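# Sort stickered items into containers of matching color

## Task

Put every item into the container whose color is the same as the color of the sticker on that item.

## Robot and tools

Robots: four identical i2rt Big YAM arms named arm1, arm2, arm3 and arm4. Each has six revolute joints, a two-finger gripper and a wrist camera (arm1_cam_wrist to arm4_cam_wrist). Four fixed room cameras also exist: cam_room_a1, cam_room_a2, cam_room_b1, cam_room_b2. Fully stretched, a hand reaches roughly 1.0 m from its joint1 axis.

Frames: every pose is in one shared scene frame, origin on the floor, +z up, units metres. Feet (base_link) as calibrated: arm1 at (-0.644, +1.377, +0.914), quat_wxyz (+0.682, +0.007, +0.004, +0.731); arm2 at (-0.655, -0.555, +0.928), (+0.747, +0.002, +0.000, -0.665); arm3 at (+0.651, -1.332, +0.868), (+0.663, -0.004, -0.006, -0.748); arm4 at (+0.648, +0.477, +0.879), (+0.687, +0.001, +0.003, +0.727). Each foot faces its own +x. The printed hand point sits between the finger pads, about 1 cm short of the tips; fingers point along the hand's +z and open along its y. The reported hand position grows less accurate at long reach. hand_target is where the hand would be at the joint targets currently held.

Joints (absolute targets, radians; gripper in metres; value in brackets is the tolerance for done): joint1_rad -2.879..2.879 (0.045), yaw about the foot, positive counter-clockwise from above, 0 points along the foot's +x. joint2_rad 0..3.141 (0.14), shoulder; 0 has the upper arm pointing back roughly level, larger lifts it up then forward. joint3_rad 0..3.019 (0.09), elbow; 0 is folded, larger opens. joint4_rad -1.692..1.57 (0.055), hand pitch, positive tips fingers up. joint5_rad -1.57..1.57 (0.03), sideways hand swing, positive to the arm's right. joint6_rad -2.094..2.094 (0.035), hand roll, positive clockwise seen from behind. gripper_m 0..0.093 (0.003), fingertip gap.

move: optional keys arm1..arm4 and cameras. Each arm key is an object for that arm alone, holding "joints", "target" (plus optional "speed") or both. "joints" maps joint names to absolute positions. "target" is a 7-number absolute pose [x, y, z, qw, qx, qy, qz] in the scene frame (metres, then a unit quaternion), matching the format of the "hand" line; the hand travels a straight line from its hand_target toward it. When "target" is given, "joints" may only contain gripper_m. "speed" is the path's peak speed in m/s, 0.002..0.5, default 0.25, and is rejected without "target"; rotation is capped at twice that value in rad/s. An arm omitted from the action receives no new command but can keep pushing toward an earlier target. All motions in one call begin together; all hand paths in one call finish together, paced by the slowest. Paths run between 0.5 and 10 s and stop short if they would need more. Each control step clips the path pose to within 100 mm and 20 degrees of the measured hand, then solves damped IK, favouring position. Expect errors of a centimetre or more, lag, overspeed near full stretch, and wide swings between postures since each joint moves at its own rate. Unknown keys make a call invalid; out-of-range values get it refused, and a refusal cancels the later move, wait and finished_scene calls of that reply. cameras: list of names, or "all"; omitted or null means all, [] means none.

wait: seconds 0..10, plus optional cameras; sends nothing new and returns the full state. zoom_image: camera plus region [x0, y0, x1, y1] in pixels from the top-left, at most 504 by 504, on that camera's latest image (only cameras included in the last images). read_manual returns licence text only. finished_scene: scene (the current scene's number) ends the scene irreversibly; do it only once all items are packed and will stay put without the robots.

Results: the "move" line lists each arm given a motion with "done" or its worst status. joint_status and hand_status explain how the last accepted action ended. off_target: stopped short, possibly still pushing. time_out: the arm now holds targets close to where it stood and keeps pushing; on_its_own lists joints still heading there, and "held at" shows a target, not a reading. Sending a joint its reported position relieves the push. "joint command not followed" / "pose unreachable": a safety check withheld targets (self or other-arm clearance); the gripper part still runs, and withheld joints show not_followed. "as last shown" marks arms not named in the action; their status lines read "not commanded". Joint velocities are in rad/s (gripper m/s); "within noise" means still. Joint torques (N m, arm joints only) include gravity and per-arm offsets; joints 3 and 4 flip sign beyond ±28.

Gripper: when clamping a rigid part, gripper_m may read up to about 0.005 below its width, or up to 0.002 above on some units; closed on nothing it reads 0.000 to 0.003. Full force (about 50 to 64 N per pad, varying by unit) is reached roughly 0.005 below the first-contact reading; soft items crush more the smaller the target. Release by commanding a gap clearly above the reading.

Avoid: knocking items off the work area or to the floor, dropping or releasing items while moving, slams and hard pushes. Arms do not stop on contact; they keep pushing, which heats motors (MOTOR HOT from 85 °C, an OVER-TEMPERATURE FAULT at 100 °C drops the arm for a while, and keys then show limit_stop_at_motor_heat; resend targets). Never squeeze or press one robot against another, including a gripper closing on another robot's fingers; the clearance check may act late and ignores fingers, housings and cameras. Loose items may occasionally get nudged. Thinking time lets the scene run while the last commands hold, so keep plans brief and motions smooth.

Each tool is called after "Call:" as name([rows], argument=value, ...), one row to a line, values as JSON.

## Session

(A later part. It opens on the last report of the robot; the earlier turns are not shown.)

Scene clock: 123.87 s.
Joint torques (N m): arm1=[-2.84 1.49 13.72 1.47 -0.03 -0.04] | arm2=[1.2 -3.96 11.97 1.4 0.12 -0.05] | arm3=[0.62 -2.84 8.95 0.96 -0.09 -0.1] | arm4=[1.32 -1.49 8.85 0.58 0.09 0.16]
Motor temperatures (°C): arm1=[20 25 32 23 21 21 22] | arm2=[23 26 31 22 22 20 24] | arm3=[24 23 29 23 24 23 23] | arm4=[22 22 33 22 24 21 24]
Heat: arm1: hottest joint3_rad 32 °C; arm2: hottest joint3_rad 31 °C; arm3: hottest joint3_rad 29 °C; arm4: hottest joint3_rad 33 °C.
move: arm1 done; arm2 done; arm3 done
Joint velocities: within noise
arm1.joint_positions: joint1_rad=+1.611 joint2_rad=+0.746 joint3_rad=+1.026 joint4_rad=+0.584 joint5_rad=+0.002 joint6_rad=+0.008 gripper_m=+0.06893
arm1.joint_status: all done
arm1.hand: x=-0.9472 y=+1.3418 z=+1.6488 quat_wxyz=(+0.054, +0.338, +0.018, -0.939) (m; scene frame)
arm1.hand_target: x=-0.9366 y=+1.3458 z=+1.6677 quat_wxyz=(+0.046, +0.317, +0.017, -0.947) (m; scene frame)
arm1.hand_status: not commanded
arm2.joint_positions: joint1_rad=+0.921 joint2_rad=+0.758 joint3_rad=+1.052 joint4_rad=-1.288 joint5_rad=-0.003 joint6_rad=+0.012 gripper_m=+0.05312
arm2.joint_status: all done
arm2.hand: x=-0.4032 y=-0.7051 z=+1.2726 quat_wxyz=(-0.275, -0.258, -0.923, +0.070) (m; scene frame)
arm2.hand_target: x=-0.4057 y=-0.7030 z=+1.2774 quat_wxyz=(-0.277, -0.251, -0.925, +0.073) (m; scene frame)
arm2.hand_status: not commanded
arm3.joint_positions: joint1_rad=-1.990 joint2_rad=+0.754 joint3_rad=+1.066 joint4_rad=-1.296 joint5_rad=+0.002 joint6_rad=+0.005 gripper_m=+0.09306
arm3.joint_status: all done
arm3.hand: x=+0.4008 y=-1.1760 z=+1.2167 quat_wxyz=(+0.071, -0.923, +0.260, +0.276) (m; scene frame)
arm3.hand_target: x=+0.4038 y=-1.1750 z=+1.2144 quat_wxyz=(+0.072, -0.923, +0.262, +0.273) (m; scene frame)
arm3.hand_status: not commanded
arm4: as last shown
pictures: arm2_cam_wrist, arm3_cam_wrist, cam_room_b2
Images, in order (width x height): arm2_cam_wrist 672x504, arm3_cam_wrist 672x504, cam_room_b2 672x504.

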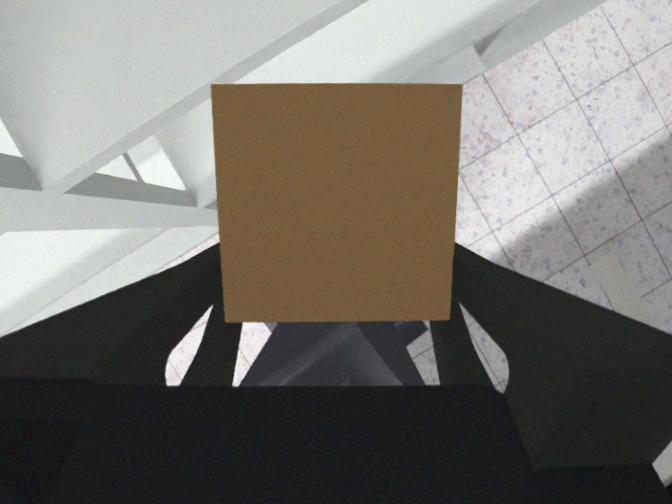

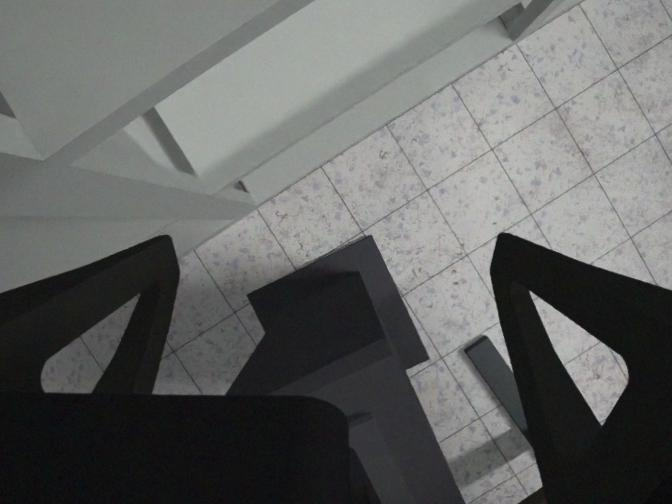

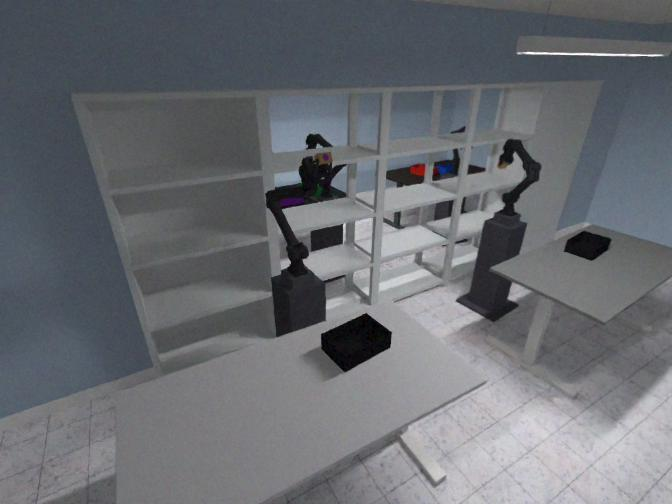

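Call:
move(arm1={"joints":{"joint1_rad":-2.25,"joint4_rad":-1.3}}, arm2={"target":[0.005,-0.943,1.11,0.2088,0.256,0.9421,-0.0567],"speed":0.35}, arm4={"joints":{"joint1_rad":0.905}}, cameras=["arm2_cam_wrist","arm1_cam_wrist"])

Call:
move(arm1={"target":[0.005,0.93,1.11,0.2064,0.2936,0.9311,-0.0651],"speed":0.35}, arm2={"target":[0.01,-0.946,1.045,0.2088,0.256,0.9421,-0.0567],"speed":0.15}, cameras=["arm2_cam_wrist","arm1_cam_wrist"])

Scene clock: 140.40 s.
Joint torques (N m): arm1=[-2.2 -1.73 14.27 0.96 -0.04 -0.03] | arm2=[1.03 -23.36 16.87 1.01 0.15 -0.05] | arm3=[0.67 -2.9 9.01 0.96 -0.08 -0.1] | arm4=[0.79 -1.9 8.83 0.69 0.14 0.12]
Motor temperatures (°C): arm1=[20 24 34 23 21 21 22] | arm2=[23 26 32 22 22 20 24] | arm3=[24 23 29 23 24 23 23] | arm4=[22 22 33 22 24 21 24]
Heat: arm1: hottest joint3_rad 34 °C; arm2: hottest joint3_rad 32 °C; arm3: hottest joint3_rad 29 °C; arm4: hottest joint3_rad 33 °C.
move: arm1 done; arm2 off_target; arm4 done
Joint velocities: within noise
arm1.joint_positions: joint1_rad=-2.245 joint2_rad=+0.761 joint3_rad=+1.026 joint4_rad=-1.292 joint5_rad=+0.002 joint6_rad=+0.005 gripper_m=+0.06904
arm1.joint_status: all done
arm1.hand: x=-0.4003 y=+1.2106 z=+1.2402 quat_wxyz=(-0.249, -0.289, -0.921, +0.081) (m; scene frame)
arm1.hand_target: x=-0.4012 y=+1.2099 z=+1.2592 quat_wxyz=(-0.266, -0.288, -0.916, +0.087) (m; scene frame)
arm1.hand_status: not commanded
arm2.joint_positions: joint1_rad=+0.921 joint2_rad=+2.105 joint3_rad=+2.023 joint4_rad=-1.086 joint5_rad=+0.000 joint6_rad=+0.012 gripper_m=+0.05312
arm2.joint_status: not commanded
arm2.hand: x=-0.0094 y=-0.9371 z=+1.0923 quat_wxyz=(-0.194, -0.264, -0.944, +0.050) (m; scene frame)
arm2.hand_target: x=+0.0038 y=-0.9424 z=+1.1101 quat_wxyz=(-0.210, -0.256, -0.942, +0.057) (m; scene frame)
arm2.hand_status: off_target (0.024 m and 2.1 deg from the pose sent, 0.500 m and 8.1 deg at the start)
arm3: as last shown
arm4.joint_positions: joint1_rad=+0.903 joint2_rad=+0.745 joint3_rad=+1.060 joint4_rad=-1.292 joint5_rad=-0.002 joint6_rad=-0.011 gripper_m=+0.09311
arm4.joint_status: all done
arm4.hand: x=+0.4119 y=+0.6453 z=+1.2313 quat_wxyz=(-0.086, +0.913, -0.283, -0.280) (m; scene frame)
arm4.hand_target: x=+0.4122 y=+0.6447 z=+1.2290 quat_wxyz=(-0.084, +0.914, -0.288, -0.275) (m; scene frame)
arm4.hand_status: not commanded
pictures: arm1_cam_wrist, arm2_cam_wrist
Images, in order (width x height): arm1_cam_wrist 672x504, arm2_cam_wrist 672x504.

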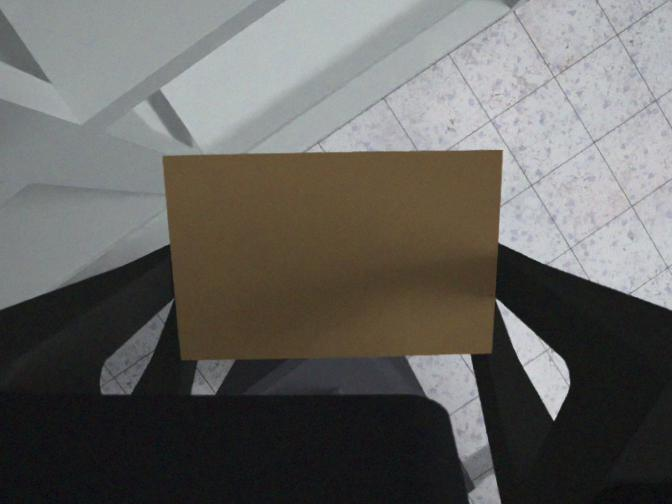

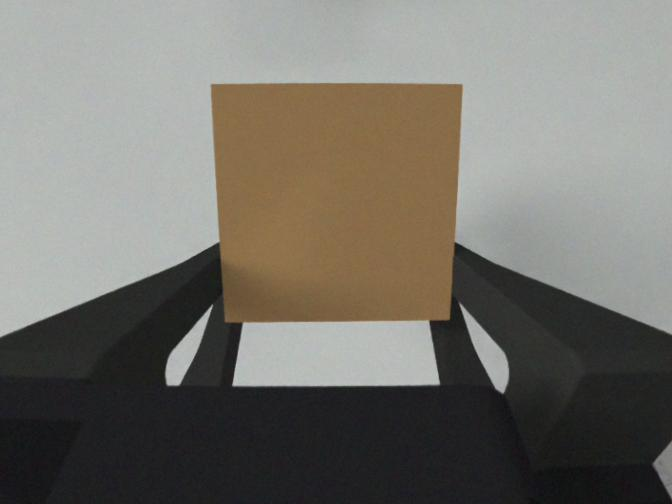

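Scene clock: 142.90 s.
Joint torques (N m): arm1=[-1.79 -20.54 17.28 0.58 -0.05 0.01] | arm2=[1.03 -22.36 10.66 2.47 0.12 -0.05] | arm3=[0.62 -2.96 8.98 0.95 -0.08 -0.1] | arm4=[0.91 -1.79 9.06 0.62 0.11 0.14]
Motor temperatures (°C): arm1=[20 24 34 23 21 21 22] | arm2=[23 26 32 22 22 20 24] | arm3=[24 23 29 23 24 23 23] | arm4=[22 22 33 22 24 21 24]
Heat: arm1: hottest joint3_rad 34 °C; arm2: hottest joint3_rad 32 °C; arm3: hottest joint3_rad 29 °C; arm4: hottest joint3_rad 33 °C.
move: arm1 off_target; arm2 off_target
Joint velocities: within noise
arm1.joint_positions: joint1_rad=-2.245 joint2_rad=+2.183 joint3_rad=+2.184 joint4_rad=-1.181 joint5_rad=-0.002 joint6_rad=+0.005 gripper_m=+0.06904
arm1.joint_status: not commanded
arm1.hand: x=-0.0073 y=+0.9383 z=+1.0769 quat_wxyz=(-0.178, -0.294, -0.937, +0.058) (m; scene frame)
arm1.hand_target: x=+0.0032 y=+0.9312 z=+1.1101 quat_wxyz=(-0.207, -0.294, -0.931, +0.065) (m; scene frame)
arm1.hand_status: off_target (0.036 m and 3.5 deg from the pose sent, 0.510 m and 5.3 deg at the start)
arm2.joint_positions: joint1_rad=+0.921 joint2_rad=+2.134 joint3_rad=+2.001 joint4_rad=-0.981 joint5_rad=+0.001 joint6_rad=+0.012 gripper_m=+0.05312
arm2.joint_status: not commanded
arm2.hand: x=+0.0064 y=-0.9464 z=+1.0708 quat_wxyz=(-0.219, -0.262, -0.938, +0.057) (m; scene frame)
arm2.hand_target: x=+0.0091 y=-0.9457 z=+1.0453 quat_wxyz=(-0.209, -0.256, -0.942, +0.057) (m; scene frame)
arm2.hand_status: off_target (0.026 m and 1.4 deg from the pose sent, 0.052 m and 2.1 deg at the start)
arm3, arm4: as last shown
pictures: arm1_cam_wrist, arm2_cam_wrist
Images, in order (width x height): arm1_cam_wrist 672x504, arm2_cam_wrist 672x504.

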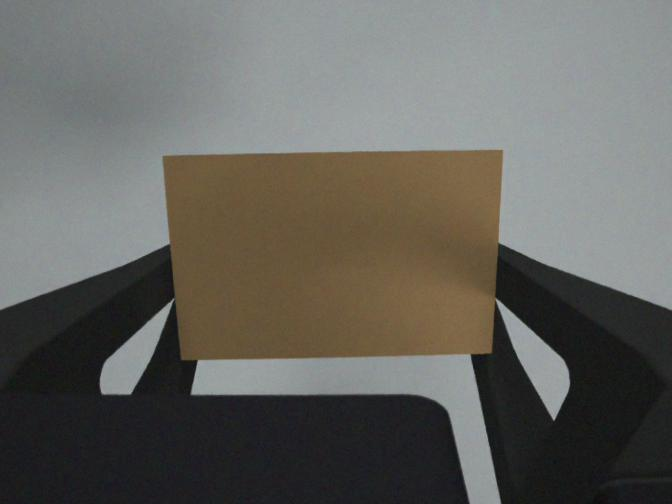

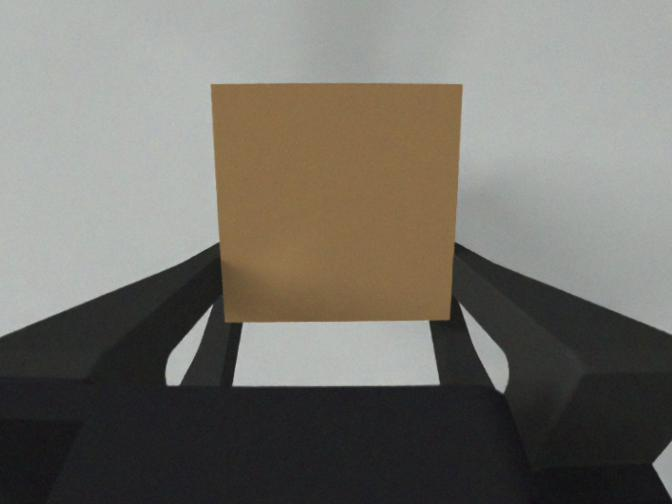

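Call:
move(arm1={"target":[0.012,0.926,1.03,0.2064,0.2936,0.9311,-0.0651],"speed":0.15}, arm2={"target":[0.01,-0.946,1.015,0.2088,0.256,0.9421,-0.0567],"speed":0.1}, cameras=[])

Call:
move(arm1={"target":[0.012,0.926,1.005,0.2064,0.2936,0.9311,-0.0651],"speed":0.1}, arm2={"target":[0.01,-0.946,0.995,0.2088,0.256,0.9421,-0.0567],"speed":0.1}, cameras=["arm2_cam_wrist","arm1_cam_wrist"])

Scene clock: 149.50 s.
Joint torques (N m): arm1=[-1.32 -21.07 12.08 1.52 -0.01 0.04] | arm2=[1.03 -22.59 10.61 2.45 0.12 -0.05] | arm3=[0.56 -2.96 8.99 0.98 -0.07 -0.11] | arm4=[0.91 -2.32 8.88 0.59 0.13 0.15]
Motor temperatures (°C): arm1=[20 24 34 23 21 21 22] | arm2=[23 26 32 22 22 20 24] | arm3=[24 23 29 23 24 23 23] | arm4=[22 22 33 22 24 21 24]
Heat: arm1: hottest joint3_rad 34 °C; arm2: hottest joint3_rad 32 °C; arm3: hottest joint3_rad 29 °C; arm4: hottest joint3_rad 33 °C.
move: arm1 done; arm2 off_target
Joint velocities: within noise
arm1.joint_positions: joint1_rad=-2.245 joint2_rad=+2.228 joint3_rad=+2.115 joint4_rad=-1.032 joint5_rad=-0.002 joint6_rad=+0.005 gripper_m=+0.06904
arm1.joint_status: not commanded
arm1.hand: x=+0.0061 y=+0.9286 z=+1.0244 quat_wxyz=(-0.194, -0.293, -0.934, +0.063) (m; scene frame)
arm1.hand_target: x=+0.0118 y=+0.9261 z=+1.0301 quat_wxyz=(-0.206, -0.294, -0.931, +0.065) (m; scene frame)
arm1.hand_status: done (0.009 m and 1.5 deg from the pose sent, 0.052 m and 3.4 deg at the start)
arm2.joint_positions: joint1_rad=+0.921 joint2_rad=+2.153 joint3_rad=+1.953 joint4_rad=-0.915 joint5_rad=+0.001 joint6_rad=+0.012 gripper_m=+0.05312
arm2.joint_status: not commanded
arm2.hand: x=+0.0074 y=-0.9468 z=+1.0407 quat_wxyz=(-0.219, -0.262, -0.938, +0.057) (m; scene frame)
arm2.hand_target: x=+0.0091 y=-0.9457 z=+1.0153 quat_wxyz=(-0.209, -0.256, -0.942, +0.057) (m; scene frame)
arm2.hand_status: off_target (0.026 m and 1.4 deg from the pose sent, 0.056 m and 1.4 deg at the start)
arm3, arm4: as last shown
pictures: none
No camera images: "cameras" was empty.

Scene clock: 150.47 s.
Joint torques (N m): arm1=[-1.85 -19.78 11.66 1.72 0.02 0.04] | arm2=[1.03 -21.6 9.83 2.48 0.1 -0.05] | arm3=[0.67 -3.02 8.91 0.95 -0.08 -0.1] | arm4=[1.44 -1.9 8.94 0.66 0.15 0.17]
Motor temperatures (°C): arm1=[20 25 34 23 21 21 22] | arm2=[23 26 32 22 22 20 24] | arm3=[24 23 29 23 24 23 23] | arm4=[22 22 33 22 24 21 24]
Heat: arm1: hottest joint3_rad 34 °C; arm2: hottest joint3_rad 32 °C; arm3: hottest joint3_rad 29 °C; arm4: hottest joint3_rad 33 °C.
move: arm1 done; arm2 off_target
Joint velocities: within noise
arm1.joint_positions: joint1_rad=-2.245 joint2_rad=+2.229 joint3_rad=+2.076 joint4_rad=-0.977 joint5_rad=-0.002 joint6_rad=+0.005 gripper_m=+0.06904
arm1.joint_status: not commanded
arm1.hand: x=+0.0073 y=+0.9276 z=+1.0108 quat_wxyz=(-0.202, -0.293, -0.932, +0.065) (m; scene frame)
arm1.hand_target: x=+0.0118 y=+0.9261 z=+1.0051 quat_wxyz=(-0.206, -0.294, -0.931, +0.065) (m; scene frame)
arm1.hand_status: done (0.008 m and 0.6 deg from the pose sent, 0.020 m and 1.5 deg at the start)
arm2.joint_positions: joint1_rad=+0.921 joint2_rad=+2.156 joint3_rad=+1.932 joint4_rad=-0.871 joint5_rad=+0.001 joint6_rad=+0.011 gripper_m=+0.05312
arm2.joint_status: not commanded
arm2.hand: x=+0.0101 y=-0.9485 z=+1.0335 quat_wxyz=(-0.228, -0.262, -0.936, +0.060) (m; scene frame)
arm2.hand_target: x=+0.0084 y=-0.9453 z=+0.9958 quat_wxyz=(-0.209, -0.256, -0.942, +0.057) (m; scene frame)
arm2.hand_status: off_target (0.039 m and 2.4 deg from the pose sent, 0.046 m and 1.4 deg at the start)
arm3, arm4: as last shown
pictures: arm1_cam_wrist, arm2_cam_wrist
Images, in order (width x height): arm1_cam_wrist 672x504, arm2_cam_wrist 672x504.

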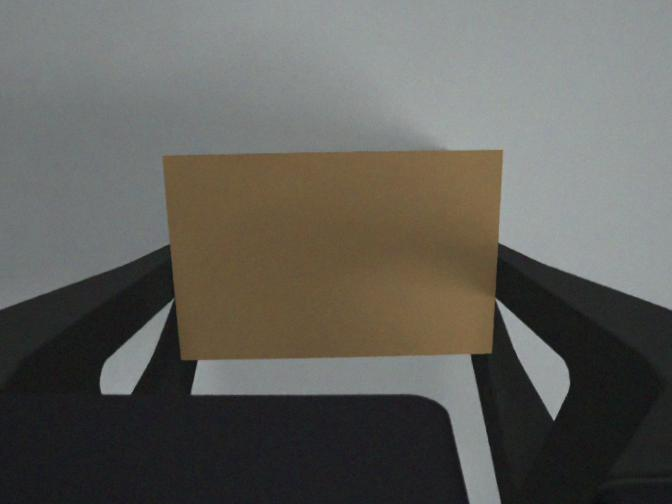

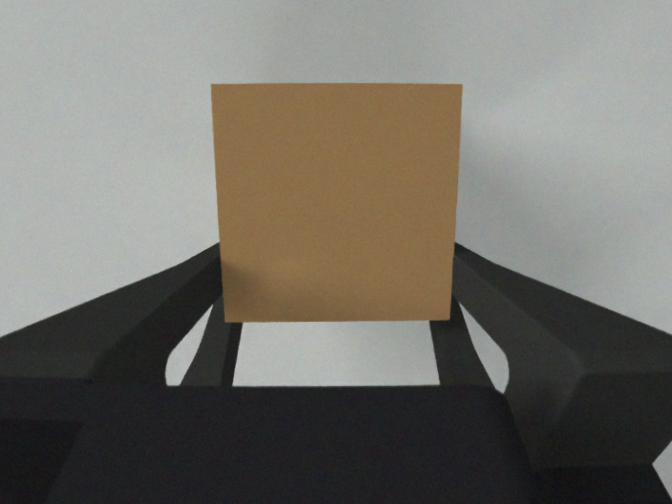

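Call:
move(arm1={"target":[0.012,0.926,0.99,0.2064,0.2936,0.9311,-0.0651],"speed":0.1}, arm2={"target":[0.009,-0.947,1.035,0.2088,0.256,0.9421,-0.0567],"joints":{"gripper_m":0.08},"speed":0.1}, cameras=["arm2_cam_wrist"])

Scene clock: 157.13 s.
Joint torques (N m): arm1=[-1.9 -19.84 10.25 1.74 0.02 0.08] | arm2=[0.91 -23.88 14.72 1.05 0.08 -0.06] | arm3=[0.67 -2.84 9.01 0.94 -0.08 -0.09] | arm4=[1.49 -1.85 8.9 0.53 0.14 0.16]
Motor temperatures (°C): arm1=[20 25 34 23 21 21 22] | arm2=[23 26 32 22 22 20 24] | arm3=[24 23 29 23 24 23 23] | arm4=[22 22 33 22 24 21 24]
Heat: arm1: hottest joint3_rad 34 °C; arm2: hottest joint3_rad 32 °C; arm3: hottest joint3_rad 29 °C; arm4: hottest joint3_rad 33 °C.
move: arm1 off_target; arm2 off_target
Joint velocities: within noise
arm1.joint_positions: joint1_rad=-2.245 joint2_rad=+2.229 joint3_rad=+2.066 joint4_rad=-0.943 joint5_rad=-0.003 joint6_rad=+0.005 gripper_m=+0.06904
arm1.joint_status: not commanded
arm1.hand: x=+0.0112 y=+0.9251 z=+1.0095 quat_wxyz=(-0.213, -0.292, -0.930, +0.068) (m; scene frame)
arm1.hand_target: x=+0.0116 y=+0.9262 z=+0.9903 quat_wxyz=(-0.207, -0.294, -0.931, +0.065) (m; scene frame)
arm1.hand_status: off_target (0.020 m and 0.9 deg from the pose sent, 0.021 m and 0.6 deg at the start)
arm2.joint_positions: joint1_rad=+0.921 joint2_rad=+2.156 joint3_rad=+1.931 joint4_rad=-0.923 joint5_rad=+0.001 joint6_rad=+0.010 gripper_m=+0.07992
arm2.joint_status: all done
arm2.hand: x=+0.0000 y=-0.9425 z=+1.0276 quat_wxyz=(-0.203, -0.263, -0.942, +0.053) (m; scene frame)
arm2.hand_target: x=+0.0086 y=-0.9469 z=+1.0352 quat_wxyz=(-0.209, -0.256, -0.942, +0.057) (m; scene frame)
arm2.hand_status: off_target (0.012 m and 1.1 deg from the pose sent, 0.002 m and 2.4 deg at the start)
arm3, arm4: as last shown
pictures: arm2_cam_wrist
Images, in order (width x height): arm2_cam_wrist 672x504.

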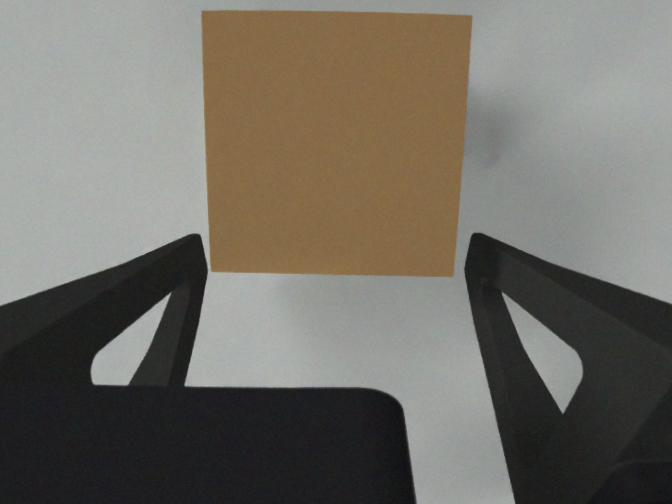

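Call:
move(arm1={"target":[0.013,0.924,1.014,0.2064,0.2936,0.9311,-0.0651],"joints":{"gripper_m":0.093},"speed":0.1}, arm2={"target":[-0.05,-0.91,1.13,0.2088,0.256,0.9421,-0.0567],"joints":{"gripper_m":0.093},"speed":0.2}, cameras=["arm1_cam_wrist"])

Call:
move(arm1={"target":[-0.045,0.964,1.12,0.2064,0.2936,0.9311,-0.0651],"speed":0.2}, arm2={"target":[-0.41,-0.7,1.25,0.1941,0.2568,0.9453,-0.0527],"speed":0.3}, arm3={"target":[0.045,-0.985,1.13,-0.0567,0.9433,-0.2273,-0.2352],"speed":0.3}, cameras=["arm3_cam_wrist","arm1_cam_wrist"])

Scene clock: 164.13 s.
Joint torques (N m): arm1=[-1.85 -19.72 14.98 0.7 0.01 0.06] | arm2=[1.14 -21.01 10.41 1.17 0.13 -0.03] | arm3=[0.44 -2.96 8.95 0.94 -0.08 -0.1] | arm4=[1.38 -2.43 8.99 0.73 0.15 0.12]
Motor temperatures (°C): arm1=[20 25 34 23 21 21 22] | arm2=[23 26 34 22 22 20 24] | arm3=[24 23 29 23 24 23 23] | arm4=[22 22 33 22 24 21 24]
Heat: arm1: hottest joint3_rad 34 °C; arm2: hottest joint3_rad 34 °C; arm3: hottest joint3_rad 29 °C; arm4: hottest joint3_rad 33 °C.
move: arm1 off_target; arm2 off_target
Joint velocities: within noise
arm1.joint_positions: joint1_rad=-2.245 joint2_rad=+2.230 joint3_rad=+2.061 joint4_rad=-0.970 joint5_rad=-0.003 joint6_rad=+0.006 gripper_m=+0.09297
arm1.joint_status: all done
arm1.hand: x=+0.0050 y=+0.9294 z=+1.0032 quat_wxyz=(-0.197, -0.293, -0.933, +0.063) (m; scene frame)
arm1.hand_target: x=+0.0125 y=+0.9243 z=+1.0141 quat_wxyz=(-0.207, -0.294, -0.931, +0.065) (m; scene frame)
arm1.hand_status: off_target (0.014 m and 1.1 deg from the pose sent, 0.005 m and 0.8 deg at the start)
arm2.joint_positions: joint1_rad=+0.921 joint2_rad=+1.912 joint3_rad=+1.842 joint4_rad=-1.025 joint5_rad=+0.001 joint6_rad=+0.010 gripper_m=+0.09290
arm2.joint_status: all done
arm2.hand: x=-0.0475 y=-0.9151 z=+1.1477 quat_wxyz=(-0.228, -0.261, -0.936, +0.060) (m; scene frame)
arm2.hand_target: x=-0.0502 y=-0.9101 z=+1.1304 quat_wxyz=(-0.209, -0.256, -0.942, +0.057) (m; scene frame)
arm2.hand_status: off_target (0.019 m and 2.4 deg from the pose sent, 0.119 m and 1.1 deg at the start)
arm3, arm4: as last shown
pictures: arm1_cam_wrist
Images, in order (width x height): arm1_cam_wrist 672x504.

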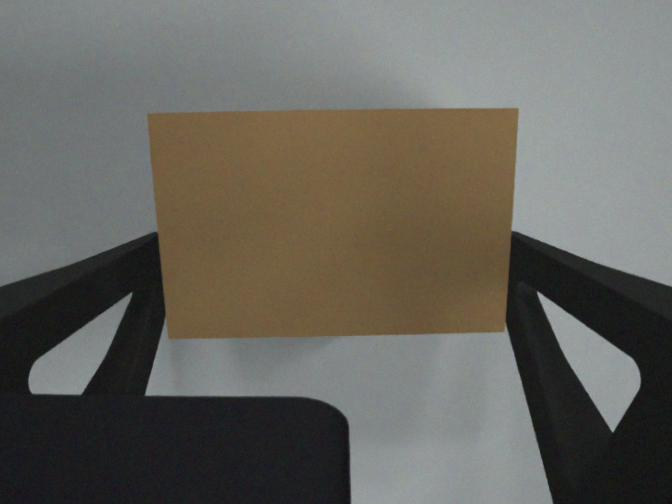

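Scene clock: 166.33 s.
Joint torques (N m): arm1=[-1.44 -20.31 11.28 0.91 0.04 0.04] | arm2=[1.38 -3.19 10.02 1.09 0.16 0.01] | arm3=[2.37 -21.77 14.28 0.51 -0.09 -0.12] | arm4=[0.62 -1.67 8.88 0.64 0.15 0.14]
Motor temperatures (°C): arm1=[20 26 34 23 21 21 22] | arm2=[23 26 33 22 22 20 24] | arm3=[24 23 29 23 24 23 23] | arm4=[22 22 33 22 24 21 24]
Heat: arm1: hottest joint3_rad 34 °C; arm2: hottest joint3_rad 33 °C; arm3: hottest joint3_rad 29 °C; arm4: hottest joint3_rad 33 °C.
move: arm1 off_target; arm2 off_target; arm3 off_target
Joint velocities: within noise
arm1.joint_positions: joint1_rad=-2.245 joint2_rad=+2.004 joint3_rad=+1.950 joint4_rad=-1.078 joint5_rad=-0.003 joint6_rad=+0.006 gripper_m=+0.09297
arm1.joint_status: not commanded
arm1.hand: x=-0.0417 y=+0.9625 z=+1.1061 quat_wxyz=(-0.201, -0.293, -0.933, +0.064) (m; scene frame)
arm1.hand_target: x=-0.0450 y=+0.9640 z=+1.1198 quat_wxyz=(-0.206, -0.294, -0.931, +0.065) (m; scene frame)
arm1.hand_status: off_target (0.014 m and 0.7 deg from the pose sent, 0.132 m and 1.1 deg at the start)
arm2.joint_positions: joint1_rad=+0.921 joint2_rad=+0.821 joint3_rad=+1.088 joint4_rad=-1.396 joint5_rad=+0.002 joint6_rad=+0.010 gripper_m=+0.09290
arm2.joint_status: not commanded
arm2.hand: x=-0.4088 y=-0.7028 z=+1.2603 quat_wxyz=(-0.211, -0.262, -0.940, +0.056) (m; scene frame)
arm2.hand_target: x=-0.4101 y=-0.7001 z=+1.2501 quat_wxyz=(-0.194, -0.257, -0.945, +0.053) (m; scene frame)
arm2.hand_status: off_target (0.011 m and 2.2 deg from the pose sent, 0.434 m and 4.1 deg at the start)
arm3.joint_positions: joint1_rad=-1.982 joint2_rad=+1.860 joint3_rad=+1.832 joint4_rad=-1.093 joint5_rad=-0.008 joint6_rad=-0.037 gripper_m=+0.09306
arm3.joint_status: not commanded
arm3.hand: x=+0.0609 y=-0.9824 z=+1.1040 quat_wxyz=(+0.052, -0.946, +0.239, +0.213) (m; scene frame)
arm3.hand_target: x=+0.0463 y=-0.9858 z=+1.1302 quat_wxyz=(+0.057, -0.943, +0.227, +0.236) (m; scene frame)
arm3.hand_status: off_target (0.031 m and 2.9 deg from the pose sent, 0.413 m and 6.7 deg at the start)
arm4: as last shown
pictures: arm1_cam_wrist, arm3_cam_wrist
Images, in order (width x height): arm1_cam_wrist 672x504, arm3_cam_wrist 672x504.

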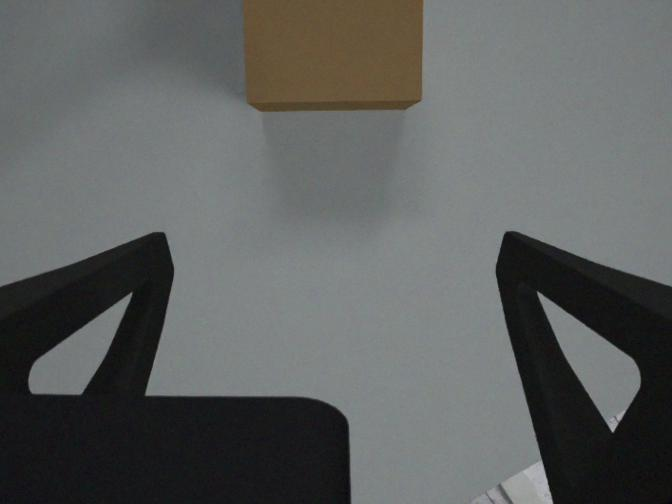

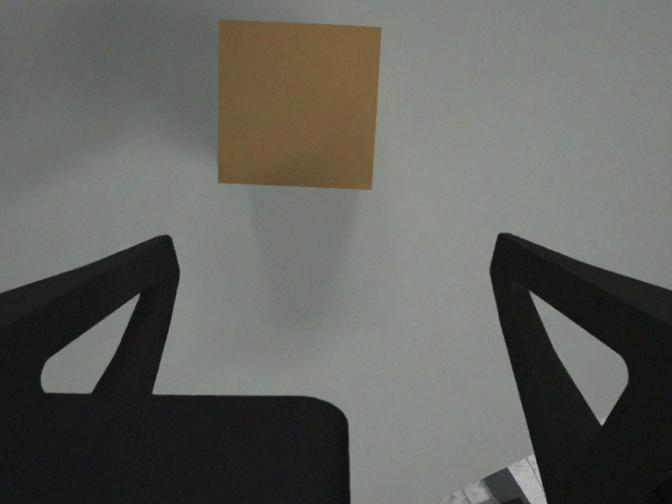

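Call:
move(arm1={"target":[-0.39,1.2,1.23,0.195,0.2944,0.9336,-0.0615],"speed":0.3}, arm3={"target":[0.032,-0.9926,1.085,-0.064,0.9357,-0.2568,-0.2333],"speed":0.2}, arm4={"target":[0.05,0.92,1.12,-0.0727,0.9254,-0.2918,-0.2307],"speed":0.3}, cameras=["arm3_cam_wrist","arm4_cam_wrist"])

Scene clock: 178.13 s.
Joint torques (N m): arm1=[-2.2 -0.5 11.14 0.61 -0.02 -0.06] | arm2=[1.26 -3.08 10.02 1.13 0.16 0.02] | arm3=[2.49 -20.25 9.13 1.59 0.13 0.02] | arm4=[0.32 -23.12 12.97 0.36 0.03 -0.1]
Motor temperatures (°C): arm1=[20 27 34 23 21 21 22] | arm2=[23 26 32 22 22 20 23] | arm3=[24 24 29 23 24 23 23] | arm4=[22 22 34 22 24 21 24]
Heat: arm1: hottest joint3_rad 34 °C; arm2: hottest joint3_rad 32 °C; arm3: hottest joint3_rad 29 °C; arm4: hottest joint3_rad 34 °C.
move: arm1 done; arm3 off_target; arm4 off_target
Joint velocities: within noise
arm1.joint_positions: joint1_rad=-2.249 joint2_rad=+0.861 joint3_rad=+1.083 joint4_rad=-1.347 joint5_rad=-0.009 joint6_rad=+0.001 gripper_m=+0.09297
arm1.joint_status: not commanded
arm1.hand: x=-0.3880 y=+1.2026 z=+1.2335 quat_wxyz=(-0.204, -0.292, -0.932, +0.063) (m; scene frame)
arm1.hand_target: x=-0.3900 y=+1.2001 z=+1.2300 quat_wxyz=(-0.195, -0.294, -0.934, +0.061) (m; scene frame)
arm1.hand_status: done (0.005 m and 1.1 deg from the pose sent, 0.439 m and 0.8 deg at the start)
arm2: as last shown
arm2.hand_target: x=-0.4101 y=-0.7000 z=+1.2501 quat_wxyz=(-0.194, -0.257, -0.945, +0.053) (m; scene frame)
arm3.joint_positions: joint1_rad=-1.954 joint2_rad=+1.874 joint3_rad=+1.821 joint4_rad=-1.013 joint5_rad=+0.030 joint6_rad=+0.028 gripper_m=+0.09306
arm3.joint_status: not commanded
arm3.hand: x=+0.0402 y=-0.9856 z=+1.0985 quat_wxyz=(+0.067, -0.934, +0.259, +0.237) (m; scene frame)
arm3.hand_target: x=+0.0324 y=-0.9928 z=+1.0850 quat_wxyz=(+0.064, -0.936, +0.257, +0.233) (m; scene frame)
arm3.hand_status: off_target (0.017 m and 0.7 deg from the pose sent, 0.036 m and 3.5 deg at the start)
arm4.joint_positions: joint1_rad=+0.885 joint2_rad=+2.003 joint3_rad=+1.998 joint4_rad=-1.106 joint5_rad=-0.004 joint6_rad=-0.012 gripper_m=+0.09311
arm4.joint_status: not commanded
arm4.hand: x=+0.0559 y=+0.9093 z=+1.1038 quat_wxyz=(-0.067, +0.927, -0.296, -0.218) (m; scene frame)
arm4.hand_target: x=+0.0508 y=+0.9196 z=+1.1202 quat_wxyz=(-0.073, +0.925, -0.292, -0.231) (m; scene frame)
arm4.hand_status: off_target (0.020 m and 1.6 deg from the pose sent, 0.468 m and 6.1 deg at the start)
pictures: arm3_cam_wrist, arm4_cam_wrist
Images, in order (width x height): arm3_cam_wrist 672x504, arm4_cam_wrist 672x504.

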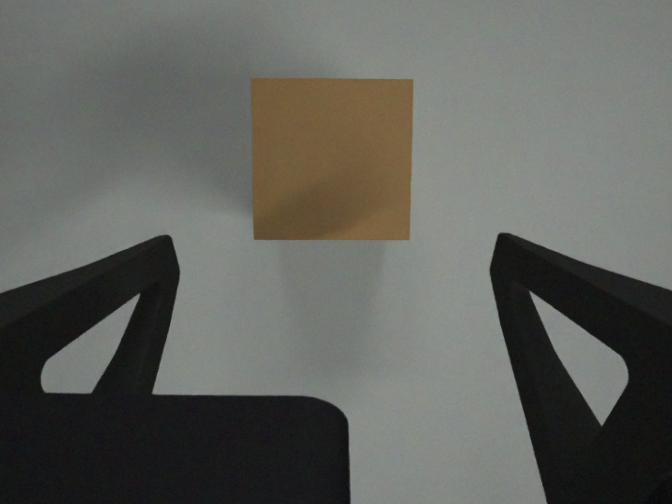

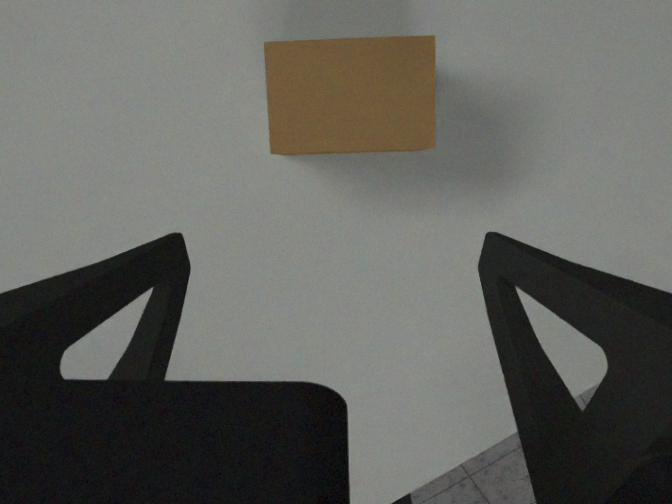

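Call:
move(arm3={"target":[0.0137,-0.981,1.02,-0.064,0.9357,-0.2568,-0.2333],"speed":0.15}, arm4={"target":[0.0453,0.938,1.062,-0.0699,0.9289,-0.2804,-0.2316],"speed":0.15}, cameras=["arm3_cam_wrist","arm4_cam_wrist"])

Scene clock: 190.20 s.
Joint torques (N m): arm1=[-3.14 -0.85 11.26 0.76 -0.1 -0.05] | arm2=[1.44 -3.14 10.03 1.09 0.16 0.01] | arm3=[2.14 -22.53 9.43 1.43 0.1 -0.02] | arm4=[1.03 -23.06 9.46 1.33 -0.08 -0.08]
Motor temperatures (°C): arm1=[20 26 34 23 21 21 22] | arm2=[23 26 32 22 22 20 23] | arm3=[24 25 29 23 24 23 23] | arm4=[22 23 38 22 24 21 24]
Heat: arm1: hottest joint3_rad 34 °C; arm2: hottest joint3_rad 32 °C; arm3: hottest joint3_rad 29 °C; arm4: hottest joint3_rad 38 °C.
move: arm3 done; arm4 off_target
Joint velocities: within noise
arm1, arm2: as last shown
arm3.joint_positions: joint1_rad=-1.953 joint2_rad=+1.975 joint3_rad=+1.778 joint4_rad=-0.885 joint5_rad=+0.029 joint6_rad=+0.029 gripper_m=+0.09304
arm3.joint_status: not commanded
arm3.hand: x=+0.0198 y=-0.9759 z=+1.0221 quat_wxyz=(+0.064, -0.936, +0.260, +0.230) (m; scene frame)
arm3.hand_target: x=+0.0138 y=-0.9811 z=+1.0199 quat_wxyz=(+0.064, -0.936, +0.257, +0.233) (m; scene frame)
arm3.hand_status: done (0.008 m and 0.6 deg from the pose sent, 0.083 m and 0.7 deg at the start)
arm4.joint_positions: joint1_rad=+0.861 joint2_rad=+2.047 joint3_rad=+1.984 joint4_rad=-1.019 joint5_rad=-0.025 joint6_rad=-0.051 gripper_m=+0.09311
arm4.joint_status: not commanded
arm4.hand: x=+0.0493 y=+0.9325 z=+1.0750 quat_wxyz=(-0.070, +0.927, -0.286, -0.233) (m; scene frame)
arm4.hand_target: x=+0.0458 y=+0.9378 z=+1.0619 quat_wxyz=(-0.070, +0.929, -0.281, -0.231) (m; scene frame)
arm4.hand_status: off_target (0.015 m and 0.6 deg from the pose sent, 0.052 m and 2.4 deg at the start)
pictures: arm3_cam_wrist, arm4_cam_wrist
Images, in order (width x height): arm3_cam_wrist 672x504, arm4_cam_wrist 672x504.

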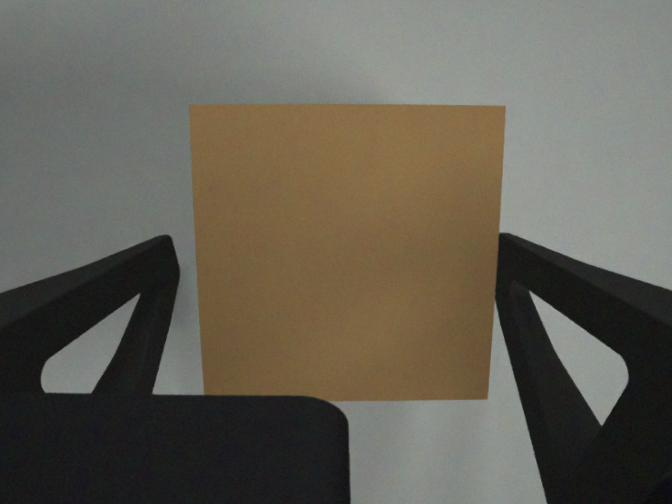

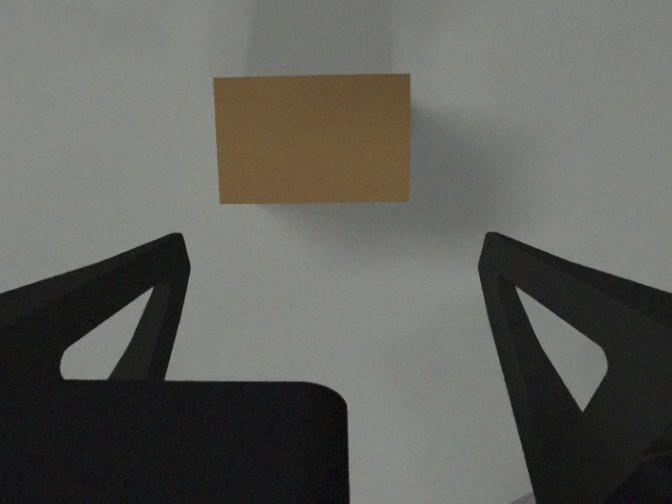

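Call:
move(arm3={"joints":{"gripper_m":0.038}}, arm4={"target":[0.03,0.93,1.036,-0.0694,0.9297,-0.278,-0.2317],"speed":0.15}, cameras=["arm3_cam_wrist","arm4_cam_wrist"])

Scene clock: 200.40 s.
Joint torques (N m): arm1=[-2.9 -0.67 11.17 0.79 -0.03 -0.07] | arm2=[1.44 -3.14 9.99 1.11 0.16 0.01] | arm3=[2.43 -22.77 9.37 1.44 0.1 -0.03] | arm4=[1.03 -22.83 9.28 1.29 0.18 0.05]
Motor temperatures (°C): arm1=[20 25 34 23 21 21 22] | arm2=[23 25 31 22 22 20 23] | arm3=[24 25 30 23 24 23 23] | arm4=[22 25 36 22 24 21 24]
Heat: arm1: hottest joint3_rad 34 °C; arm2: hottest joint3_rad 31 °C; arm3: hottest joint3_rad 30 °C; arm4: hottest joint3_rad 36 °C.
move: arm3 off_target; arm4 off_target
Joint velocities: within noise
arm1, arm2: as last shown
arm3.joint_positions: joint1_rad=-1.953 joint2_rad=+1.975 joint3_rad=+1.778 joint4_rad=-0.885 joint5_rad=+0.029 joint6_rad=+0.029 gripper_m=+0.05307
arm3.joint_status: gripper_m off_target (ended at +0.05310, target +0.03800)
arm3.hand: x=+0.0198 y=-0.9758 z=+1.0221 quat_wxyz=(+0.064, -0.936, +0.260, +0.230) (m; scene frame)
arm3.hand_target: x=+0.0138 y=-0.9810 z=+1.0199 quat_wxyz=(+0.064, -0.936, +0.257, +0.233) (m; scene frame)
arm3.hand_status: not commanded
arm4.joint_positions: joint1_rad=+0.874 joint2_rad=+2.073 joint3_rad=+1.968 joint4_rad=-0.970 joint5_rad=-0.023 joint6_rad=-0.052 gripper_m=+0.09311
arm4.joint_status: not commanded
arm4.hand: x=+0.0367 y=+0.9292 z=+1.0537 quat_wxyz=(-0.070, +0.928, -0.279, -0.236) (m; scene frame)
arm4.hand_target: x=+0.0305 y=+0.9296 z=+1.0359 quat_wxyz=(-0.069, +0.930, -0.278, -0.232) (m; scene frame)
arm4.hand_status: off_target (0.019 m and 0.6 deg from the pose sent, 0.044 m and 0.9 deg at the start)
pictures: arm3_cam_wrist, arm4_cam_wrist
Images, in order (width x height): arm3_cam_wrist 672x504, arm4_cam_wrist 672x504.

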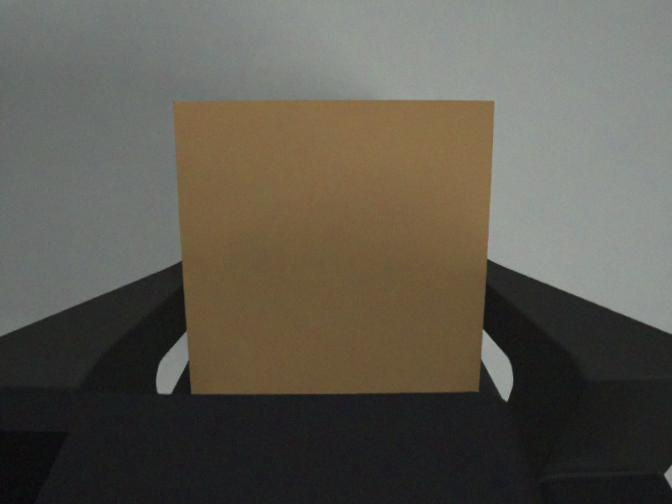

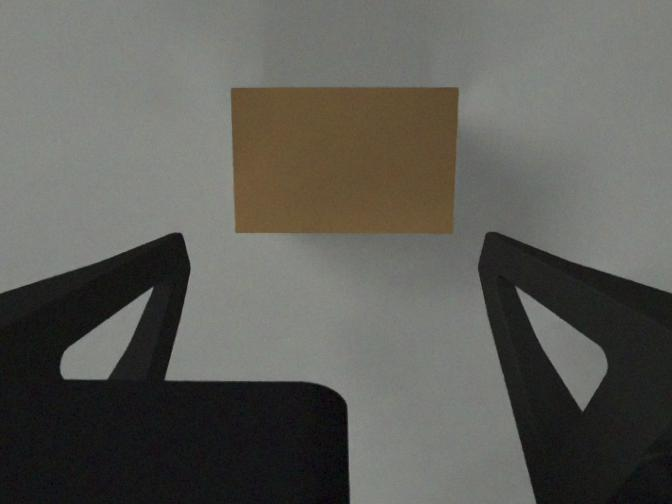

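Call:
move(arm3={"target":[0.40,-1.18,1.23,-0.064,0.9357,-0.2568,-0.2333],"speed":0.35}, arm4={"target":[0.0194,0.9405,1.004,-0.0694,0.9297,-0.278,-0.2317],"speed":0.15}, cameras=["arm3_cam_wrist","arm4_cam_wrist"])

Call:
move(arm4={"joints":{"gripper_m":0.058}}, arm3={"joints":{"joint1_rad":1.6,"joint5_rad":0,"joint6_rad":0}}, cameras=["arm3_cam_wrist","arm4_cam_wrist"])

Scene clock: 209.80 s.
Joint torques (N m): arm1=[-2.32 -0.62 11.1 0.72 -0.04 -0.06] | arm2=[1.32 -3.08 10.02 1.11 0.16 0] | arm3=[0.44 -3.02 9.99 0.79 -0.06 -0.12] | arm4=[1.38 -23.36 10.45 1.4 0.13 0.03]
Motor temperatures (°C): arm1=[20 25 34 23 21 21 22] | arm2=[23 25 31 22 22 20 23] | arm3=[24 25 30 23 24 23 24] | arm4=[22 25 35 22 24 21 24]
Heat: arm1: hottest joint3_rad 34 °C; arm2: hottest joint3_rad 31 °C; arm3: hottest joint3_rad 30 °C; arm4: hottest joint3_rad 35 °C.
move: arm3 done; arm4 off_target
Joint velocities: within noise
arm1, arm2: as last shown
arm1.hand_target: x=-0.3900 y=+1.2001 z=+1.2300 quat_wxyz=(-0.195, -0.295, -0.934, +0.061) (m; scene frame)
arm3.joint_positions: joint1_rad=-1.954 joint2_rad=+0.818 joint3_rad=+1.151 joint4_rad=-1.410 joint5_rad=+0.022 joint6_rad=+0.019 gripper_m=+0.05307
arm3.joint_status: not commanded
arm3.hand: x=+0.3985 y=-1.1831 z=+1.2269 quat_wxyz=(+0.062, -0.937, +0.255, +0.232) (m; scene frame)
arm3.hand_target: x=+0.4000 y=-1.1800 z=+1.2300 quat_wxyz=(+0.064, -0.936, +0.257, +0.233) (m; scene frame)
arm3.hand_status: done (0.005 m and 0.3 deg from the pose sent, 0.479 m and 0.6 deg at the start)
arm4.joint_positions: joint1_rad=+0.874 joint2_rad=+2.129 joint3_rad=+1.968 joint4_rad=-0.927 joint5_rad=-0.023 joint6_rad=-0.052 gripper_m=+0.09311
arm4.joint_status: not commanded
arm4.hand: x=+0.0279 y=+0.9356 z=+1.0169 quat_wxyz=(-0.068, +0.930, -0.279, -0.230) (m; scene frame)
arm4.hand_target: x=+0.0200 y=+0.9400 z=+1.0039 quat_wxyz=(-0.069, +0.930, -0.278, -0.232) (m; scene frame)
arm4.hand_status: off_target (0.016 m and 0.3 deg from the pose sent, 0.054 m and 0.6 deg at the start)
pictures: arm3_cam_wrist, arm4_cam_wrist
Images, in order (width x height): arm3_cam_wrist 672x504, arm4_cam_wrist 672x504.

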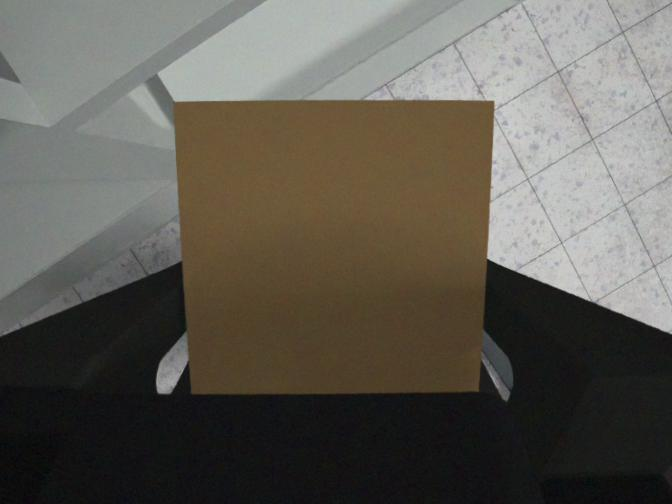

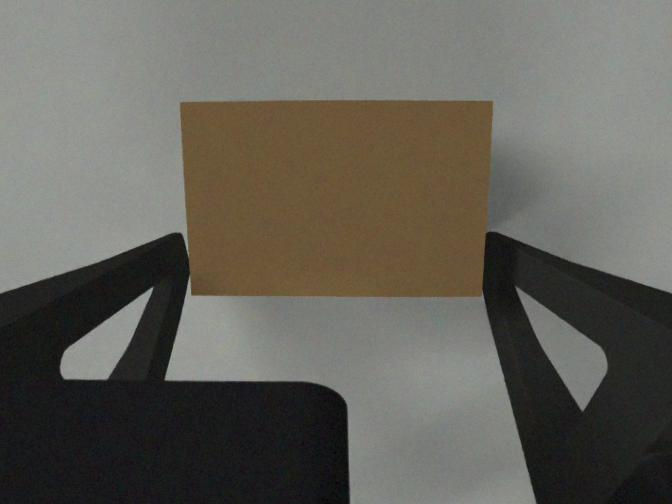

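Scene clock: 212.33 s.
Joint torques (N m): arm1=[-3.02 -1.03 10.92 0.69 -0.05 -0.03] | arm2=[1.38 -3.08 10.02 1.11 0.15 0.01] | arm3=[1.9 -4.01 9.99 0.83 0.13 -0.11] | arm4=[1.2 -23.24 10.33 1.35 0.11 0.06]
Motor temperatures (°C): arm1=[20 25 34 23 21 21 22] | arm2=[23 25 31 22 22 20 23] | arm3=[24 25 30 23 24 23 24] | arm4=[22 25 35 22 24 21 25]
Heat: arm1: hottest joint3_rad 34 °C; arm2: hottest joint3_rad 31 °C; arm3: hottest joint3_rad 30 °C; arm4: hottest joint3_rad 35 °C.
move: arm3 done; arm4 off_target
Joint velocities: within noise
arm1, arm2: as last shown
arm3.joint_positions: joint1_rad=+1.591 joint2_rad=+0.828 joint3_rad=+1.151 joint4_rad=-1.410 joint5_rad=-0.002 joint6_rad=+0.006 gripper_m=+0.05310
arm3.joint_status: all done
arm3.hand: x=+0.9414 y=-1.3562 z=+1.2271 quat_wxyz=(-0.240, -0.050, -0.969, +0.017) (m; scene frame)
arm3.hand_target: x=+0.9396 y=-1.3536 z=+1.2330 quat_wxyz=(-0.246, -0.043, -0.968, +0.018) (m; scene frame)
arm3.hand_status: not commanded
arm4.joint_positions: joint1_rad=+0.874 joint2_rad=+2.129 joint3_rad=+1.968 joint4_rad=-0.927 joint5_rad=-0.023 joint6_rad=-0.052 gripper_m=+0.06900
arm4.joint_status: gripper_m off_target (ended at +0.06903, target +0.05800)
arm4.hand: x=+0.0279 y=+0.9357 z=+1.0170 quat_wxyz=(-0.068, +0.930, -0.279, -0.230) (m; scene frame)
arm4.hand_target: x=+0.0200 y=+0.9400 z=+1.0039 quat_wxyz=(-0.069, +0.930, -0.278, -0.232) (m; scene frame)
arm4.hand_status: not commanded
pictures: arm3_cam_wrist, arm4_cam_wrist
Images, in order (width x height): arm3_cam_wrist 672x504, arm4_cam_wrist 672x504.

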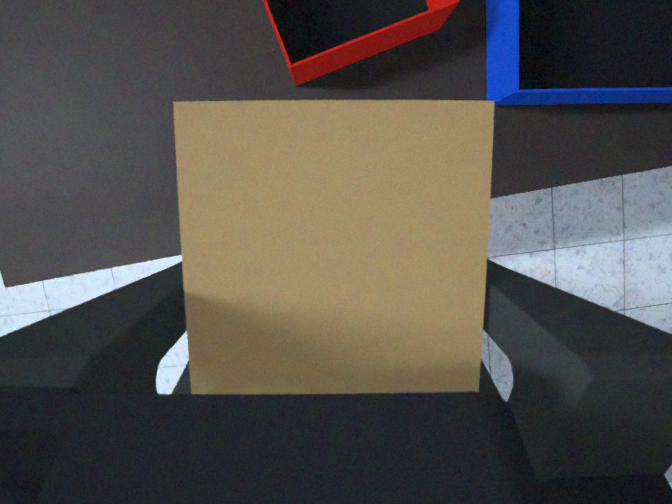

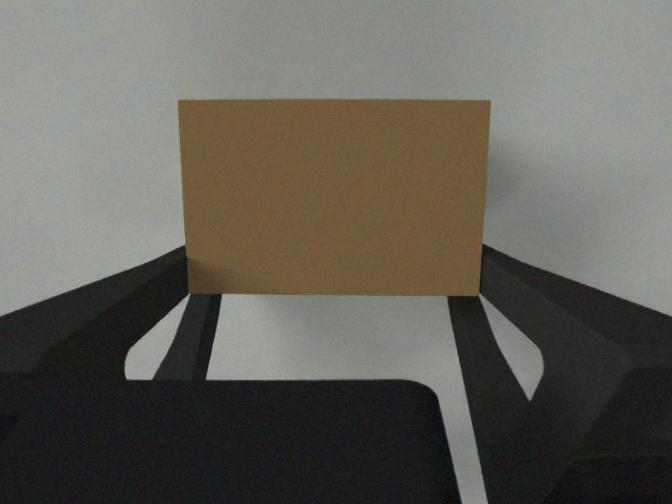

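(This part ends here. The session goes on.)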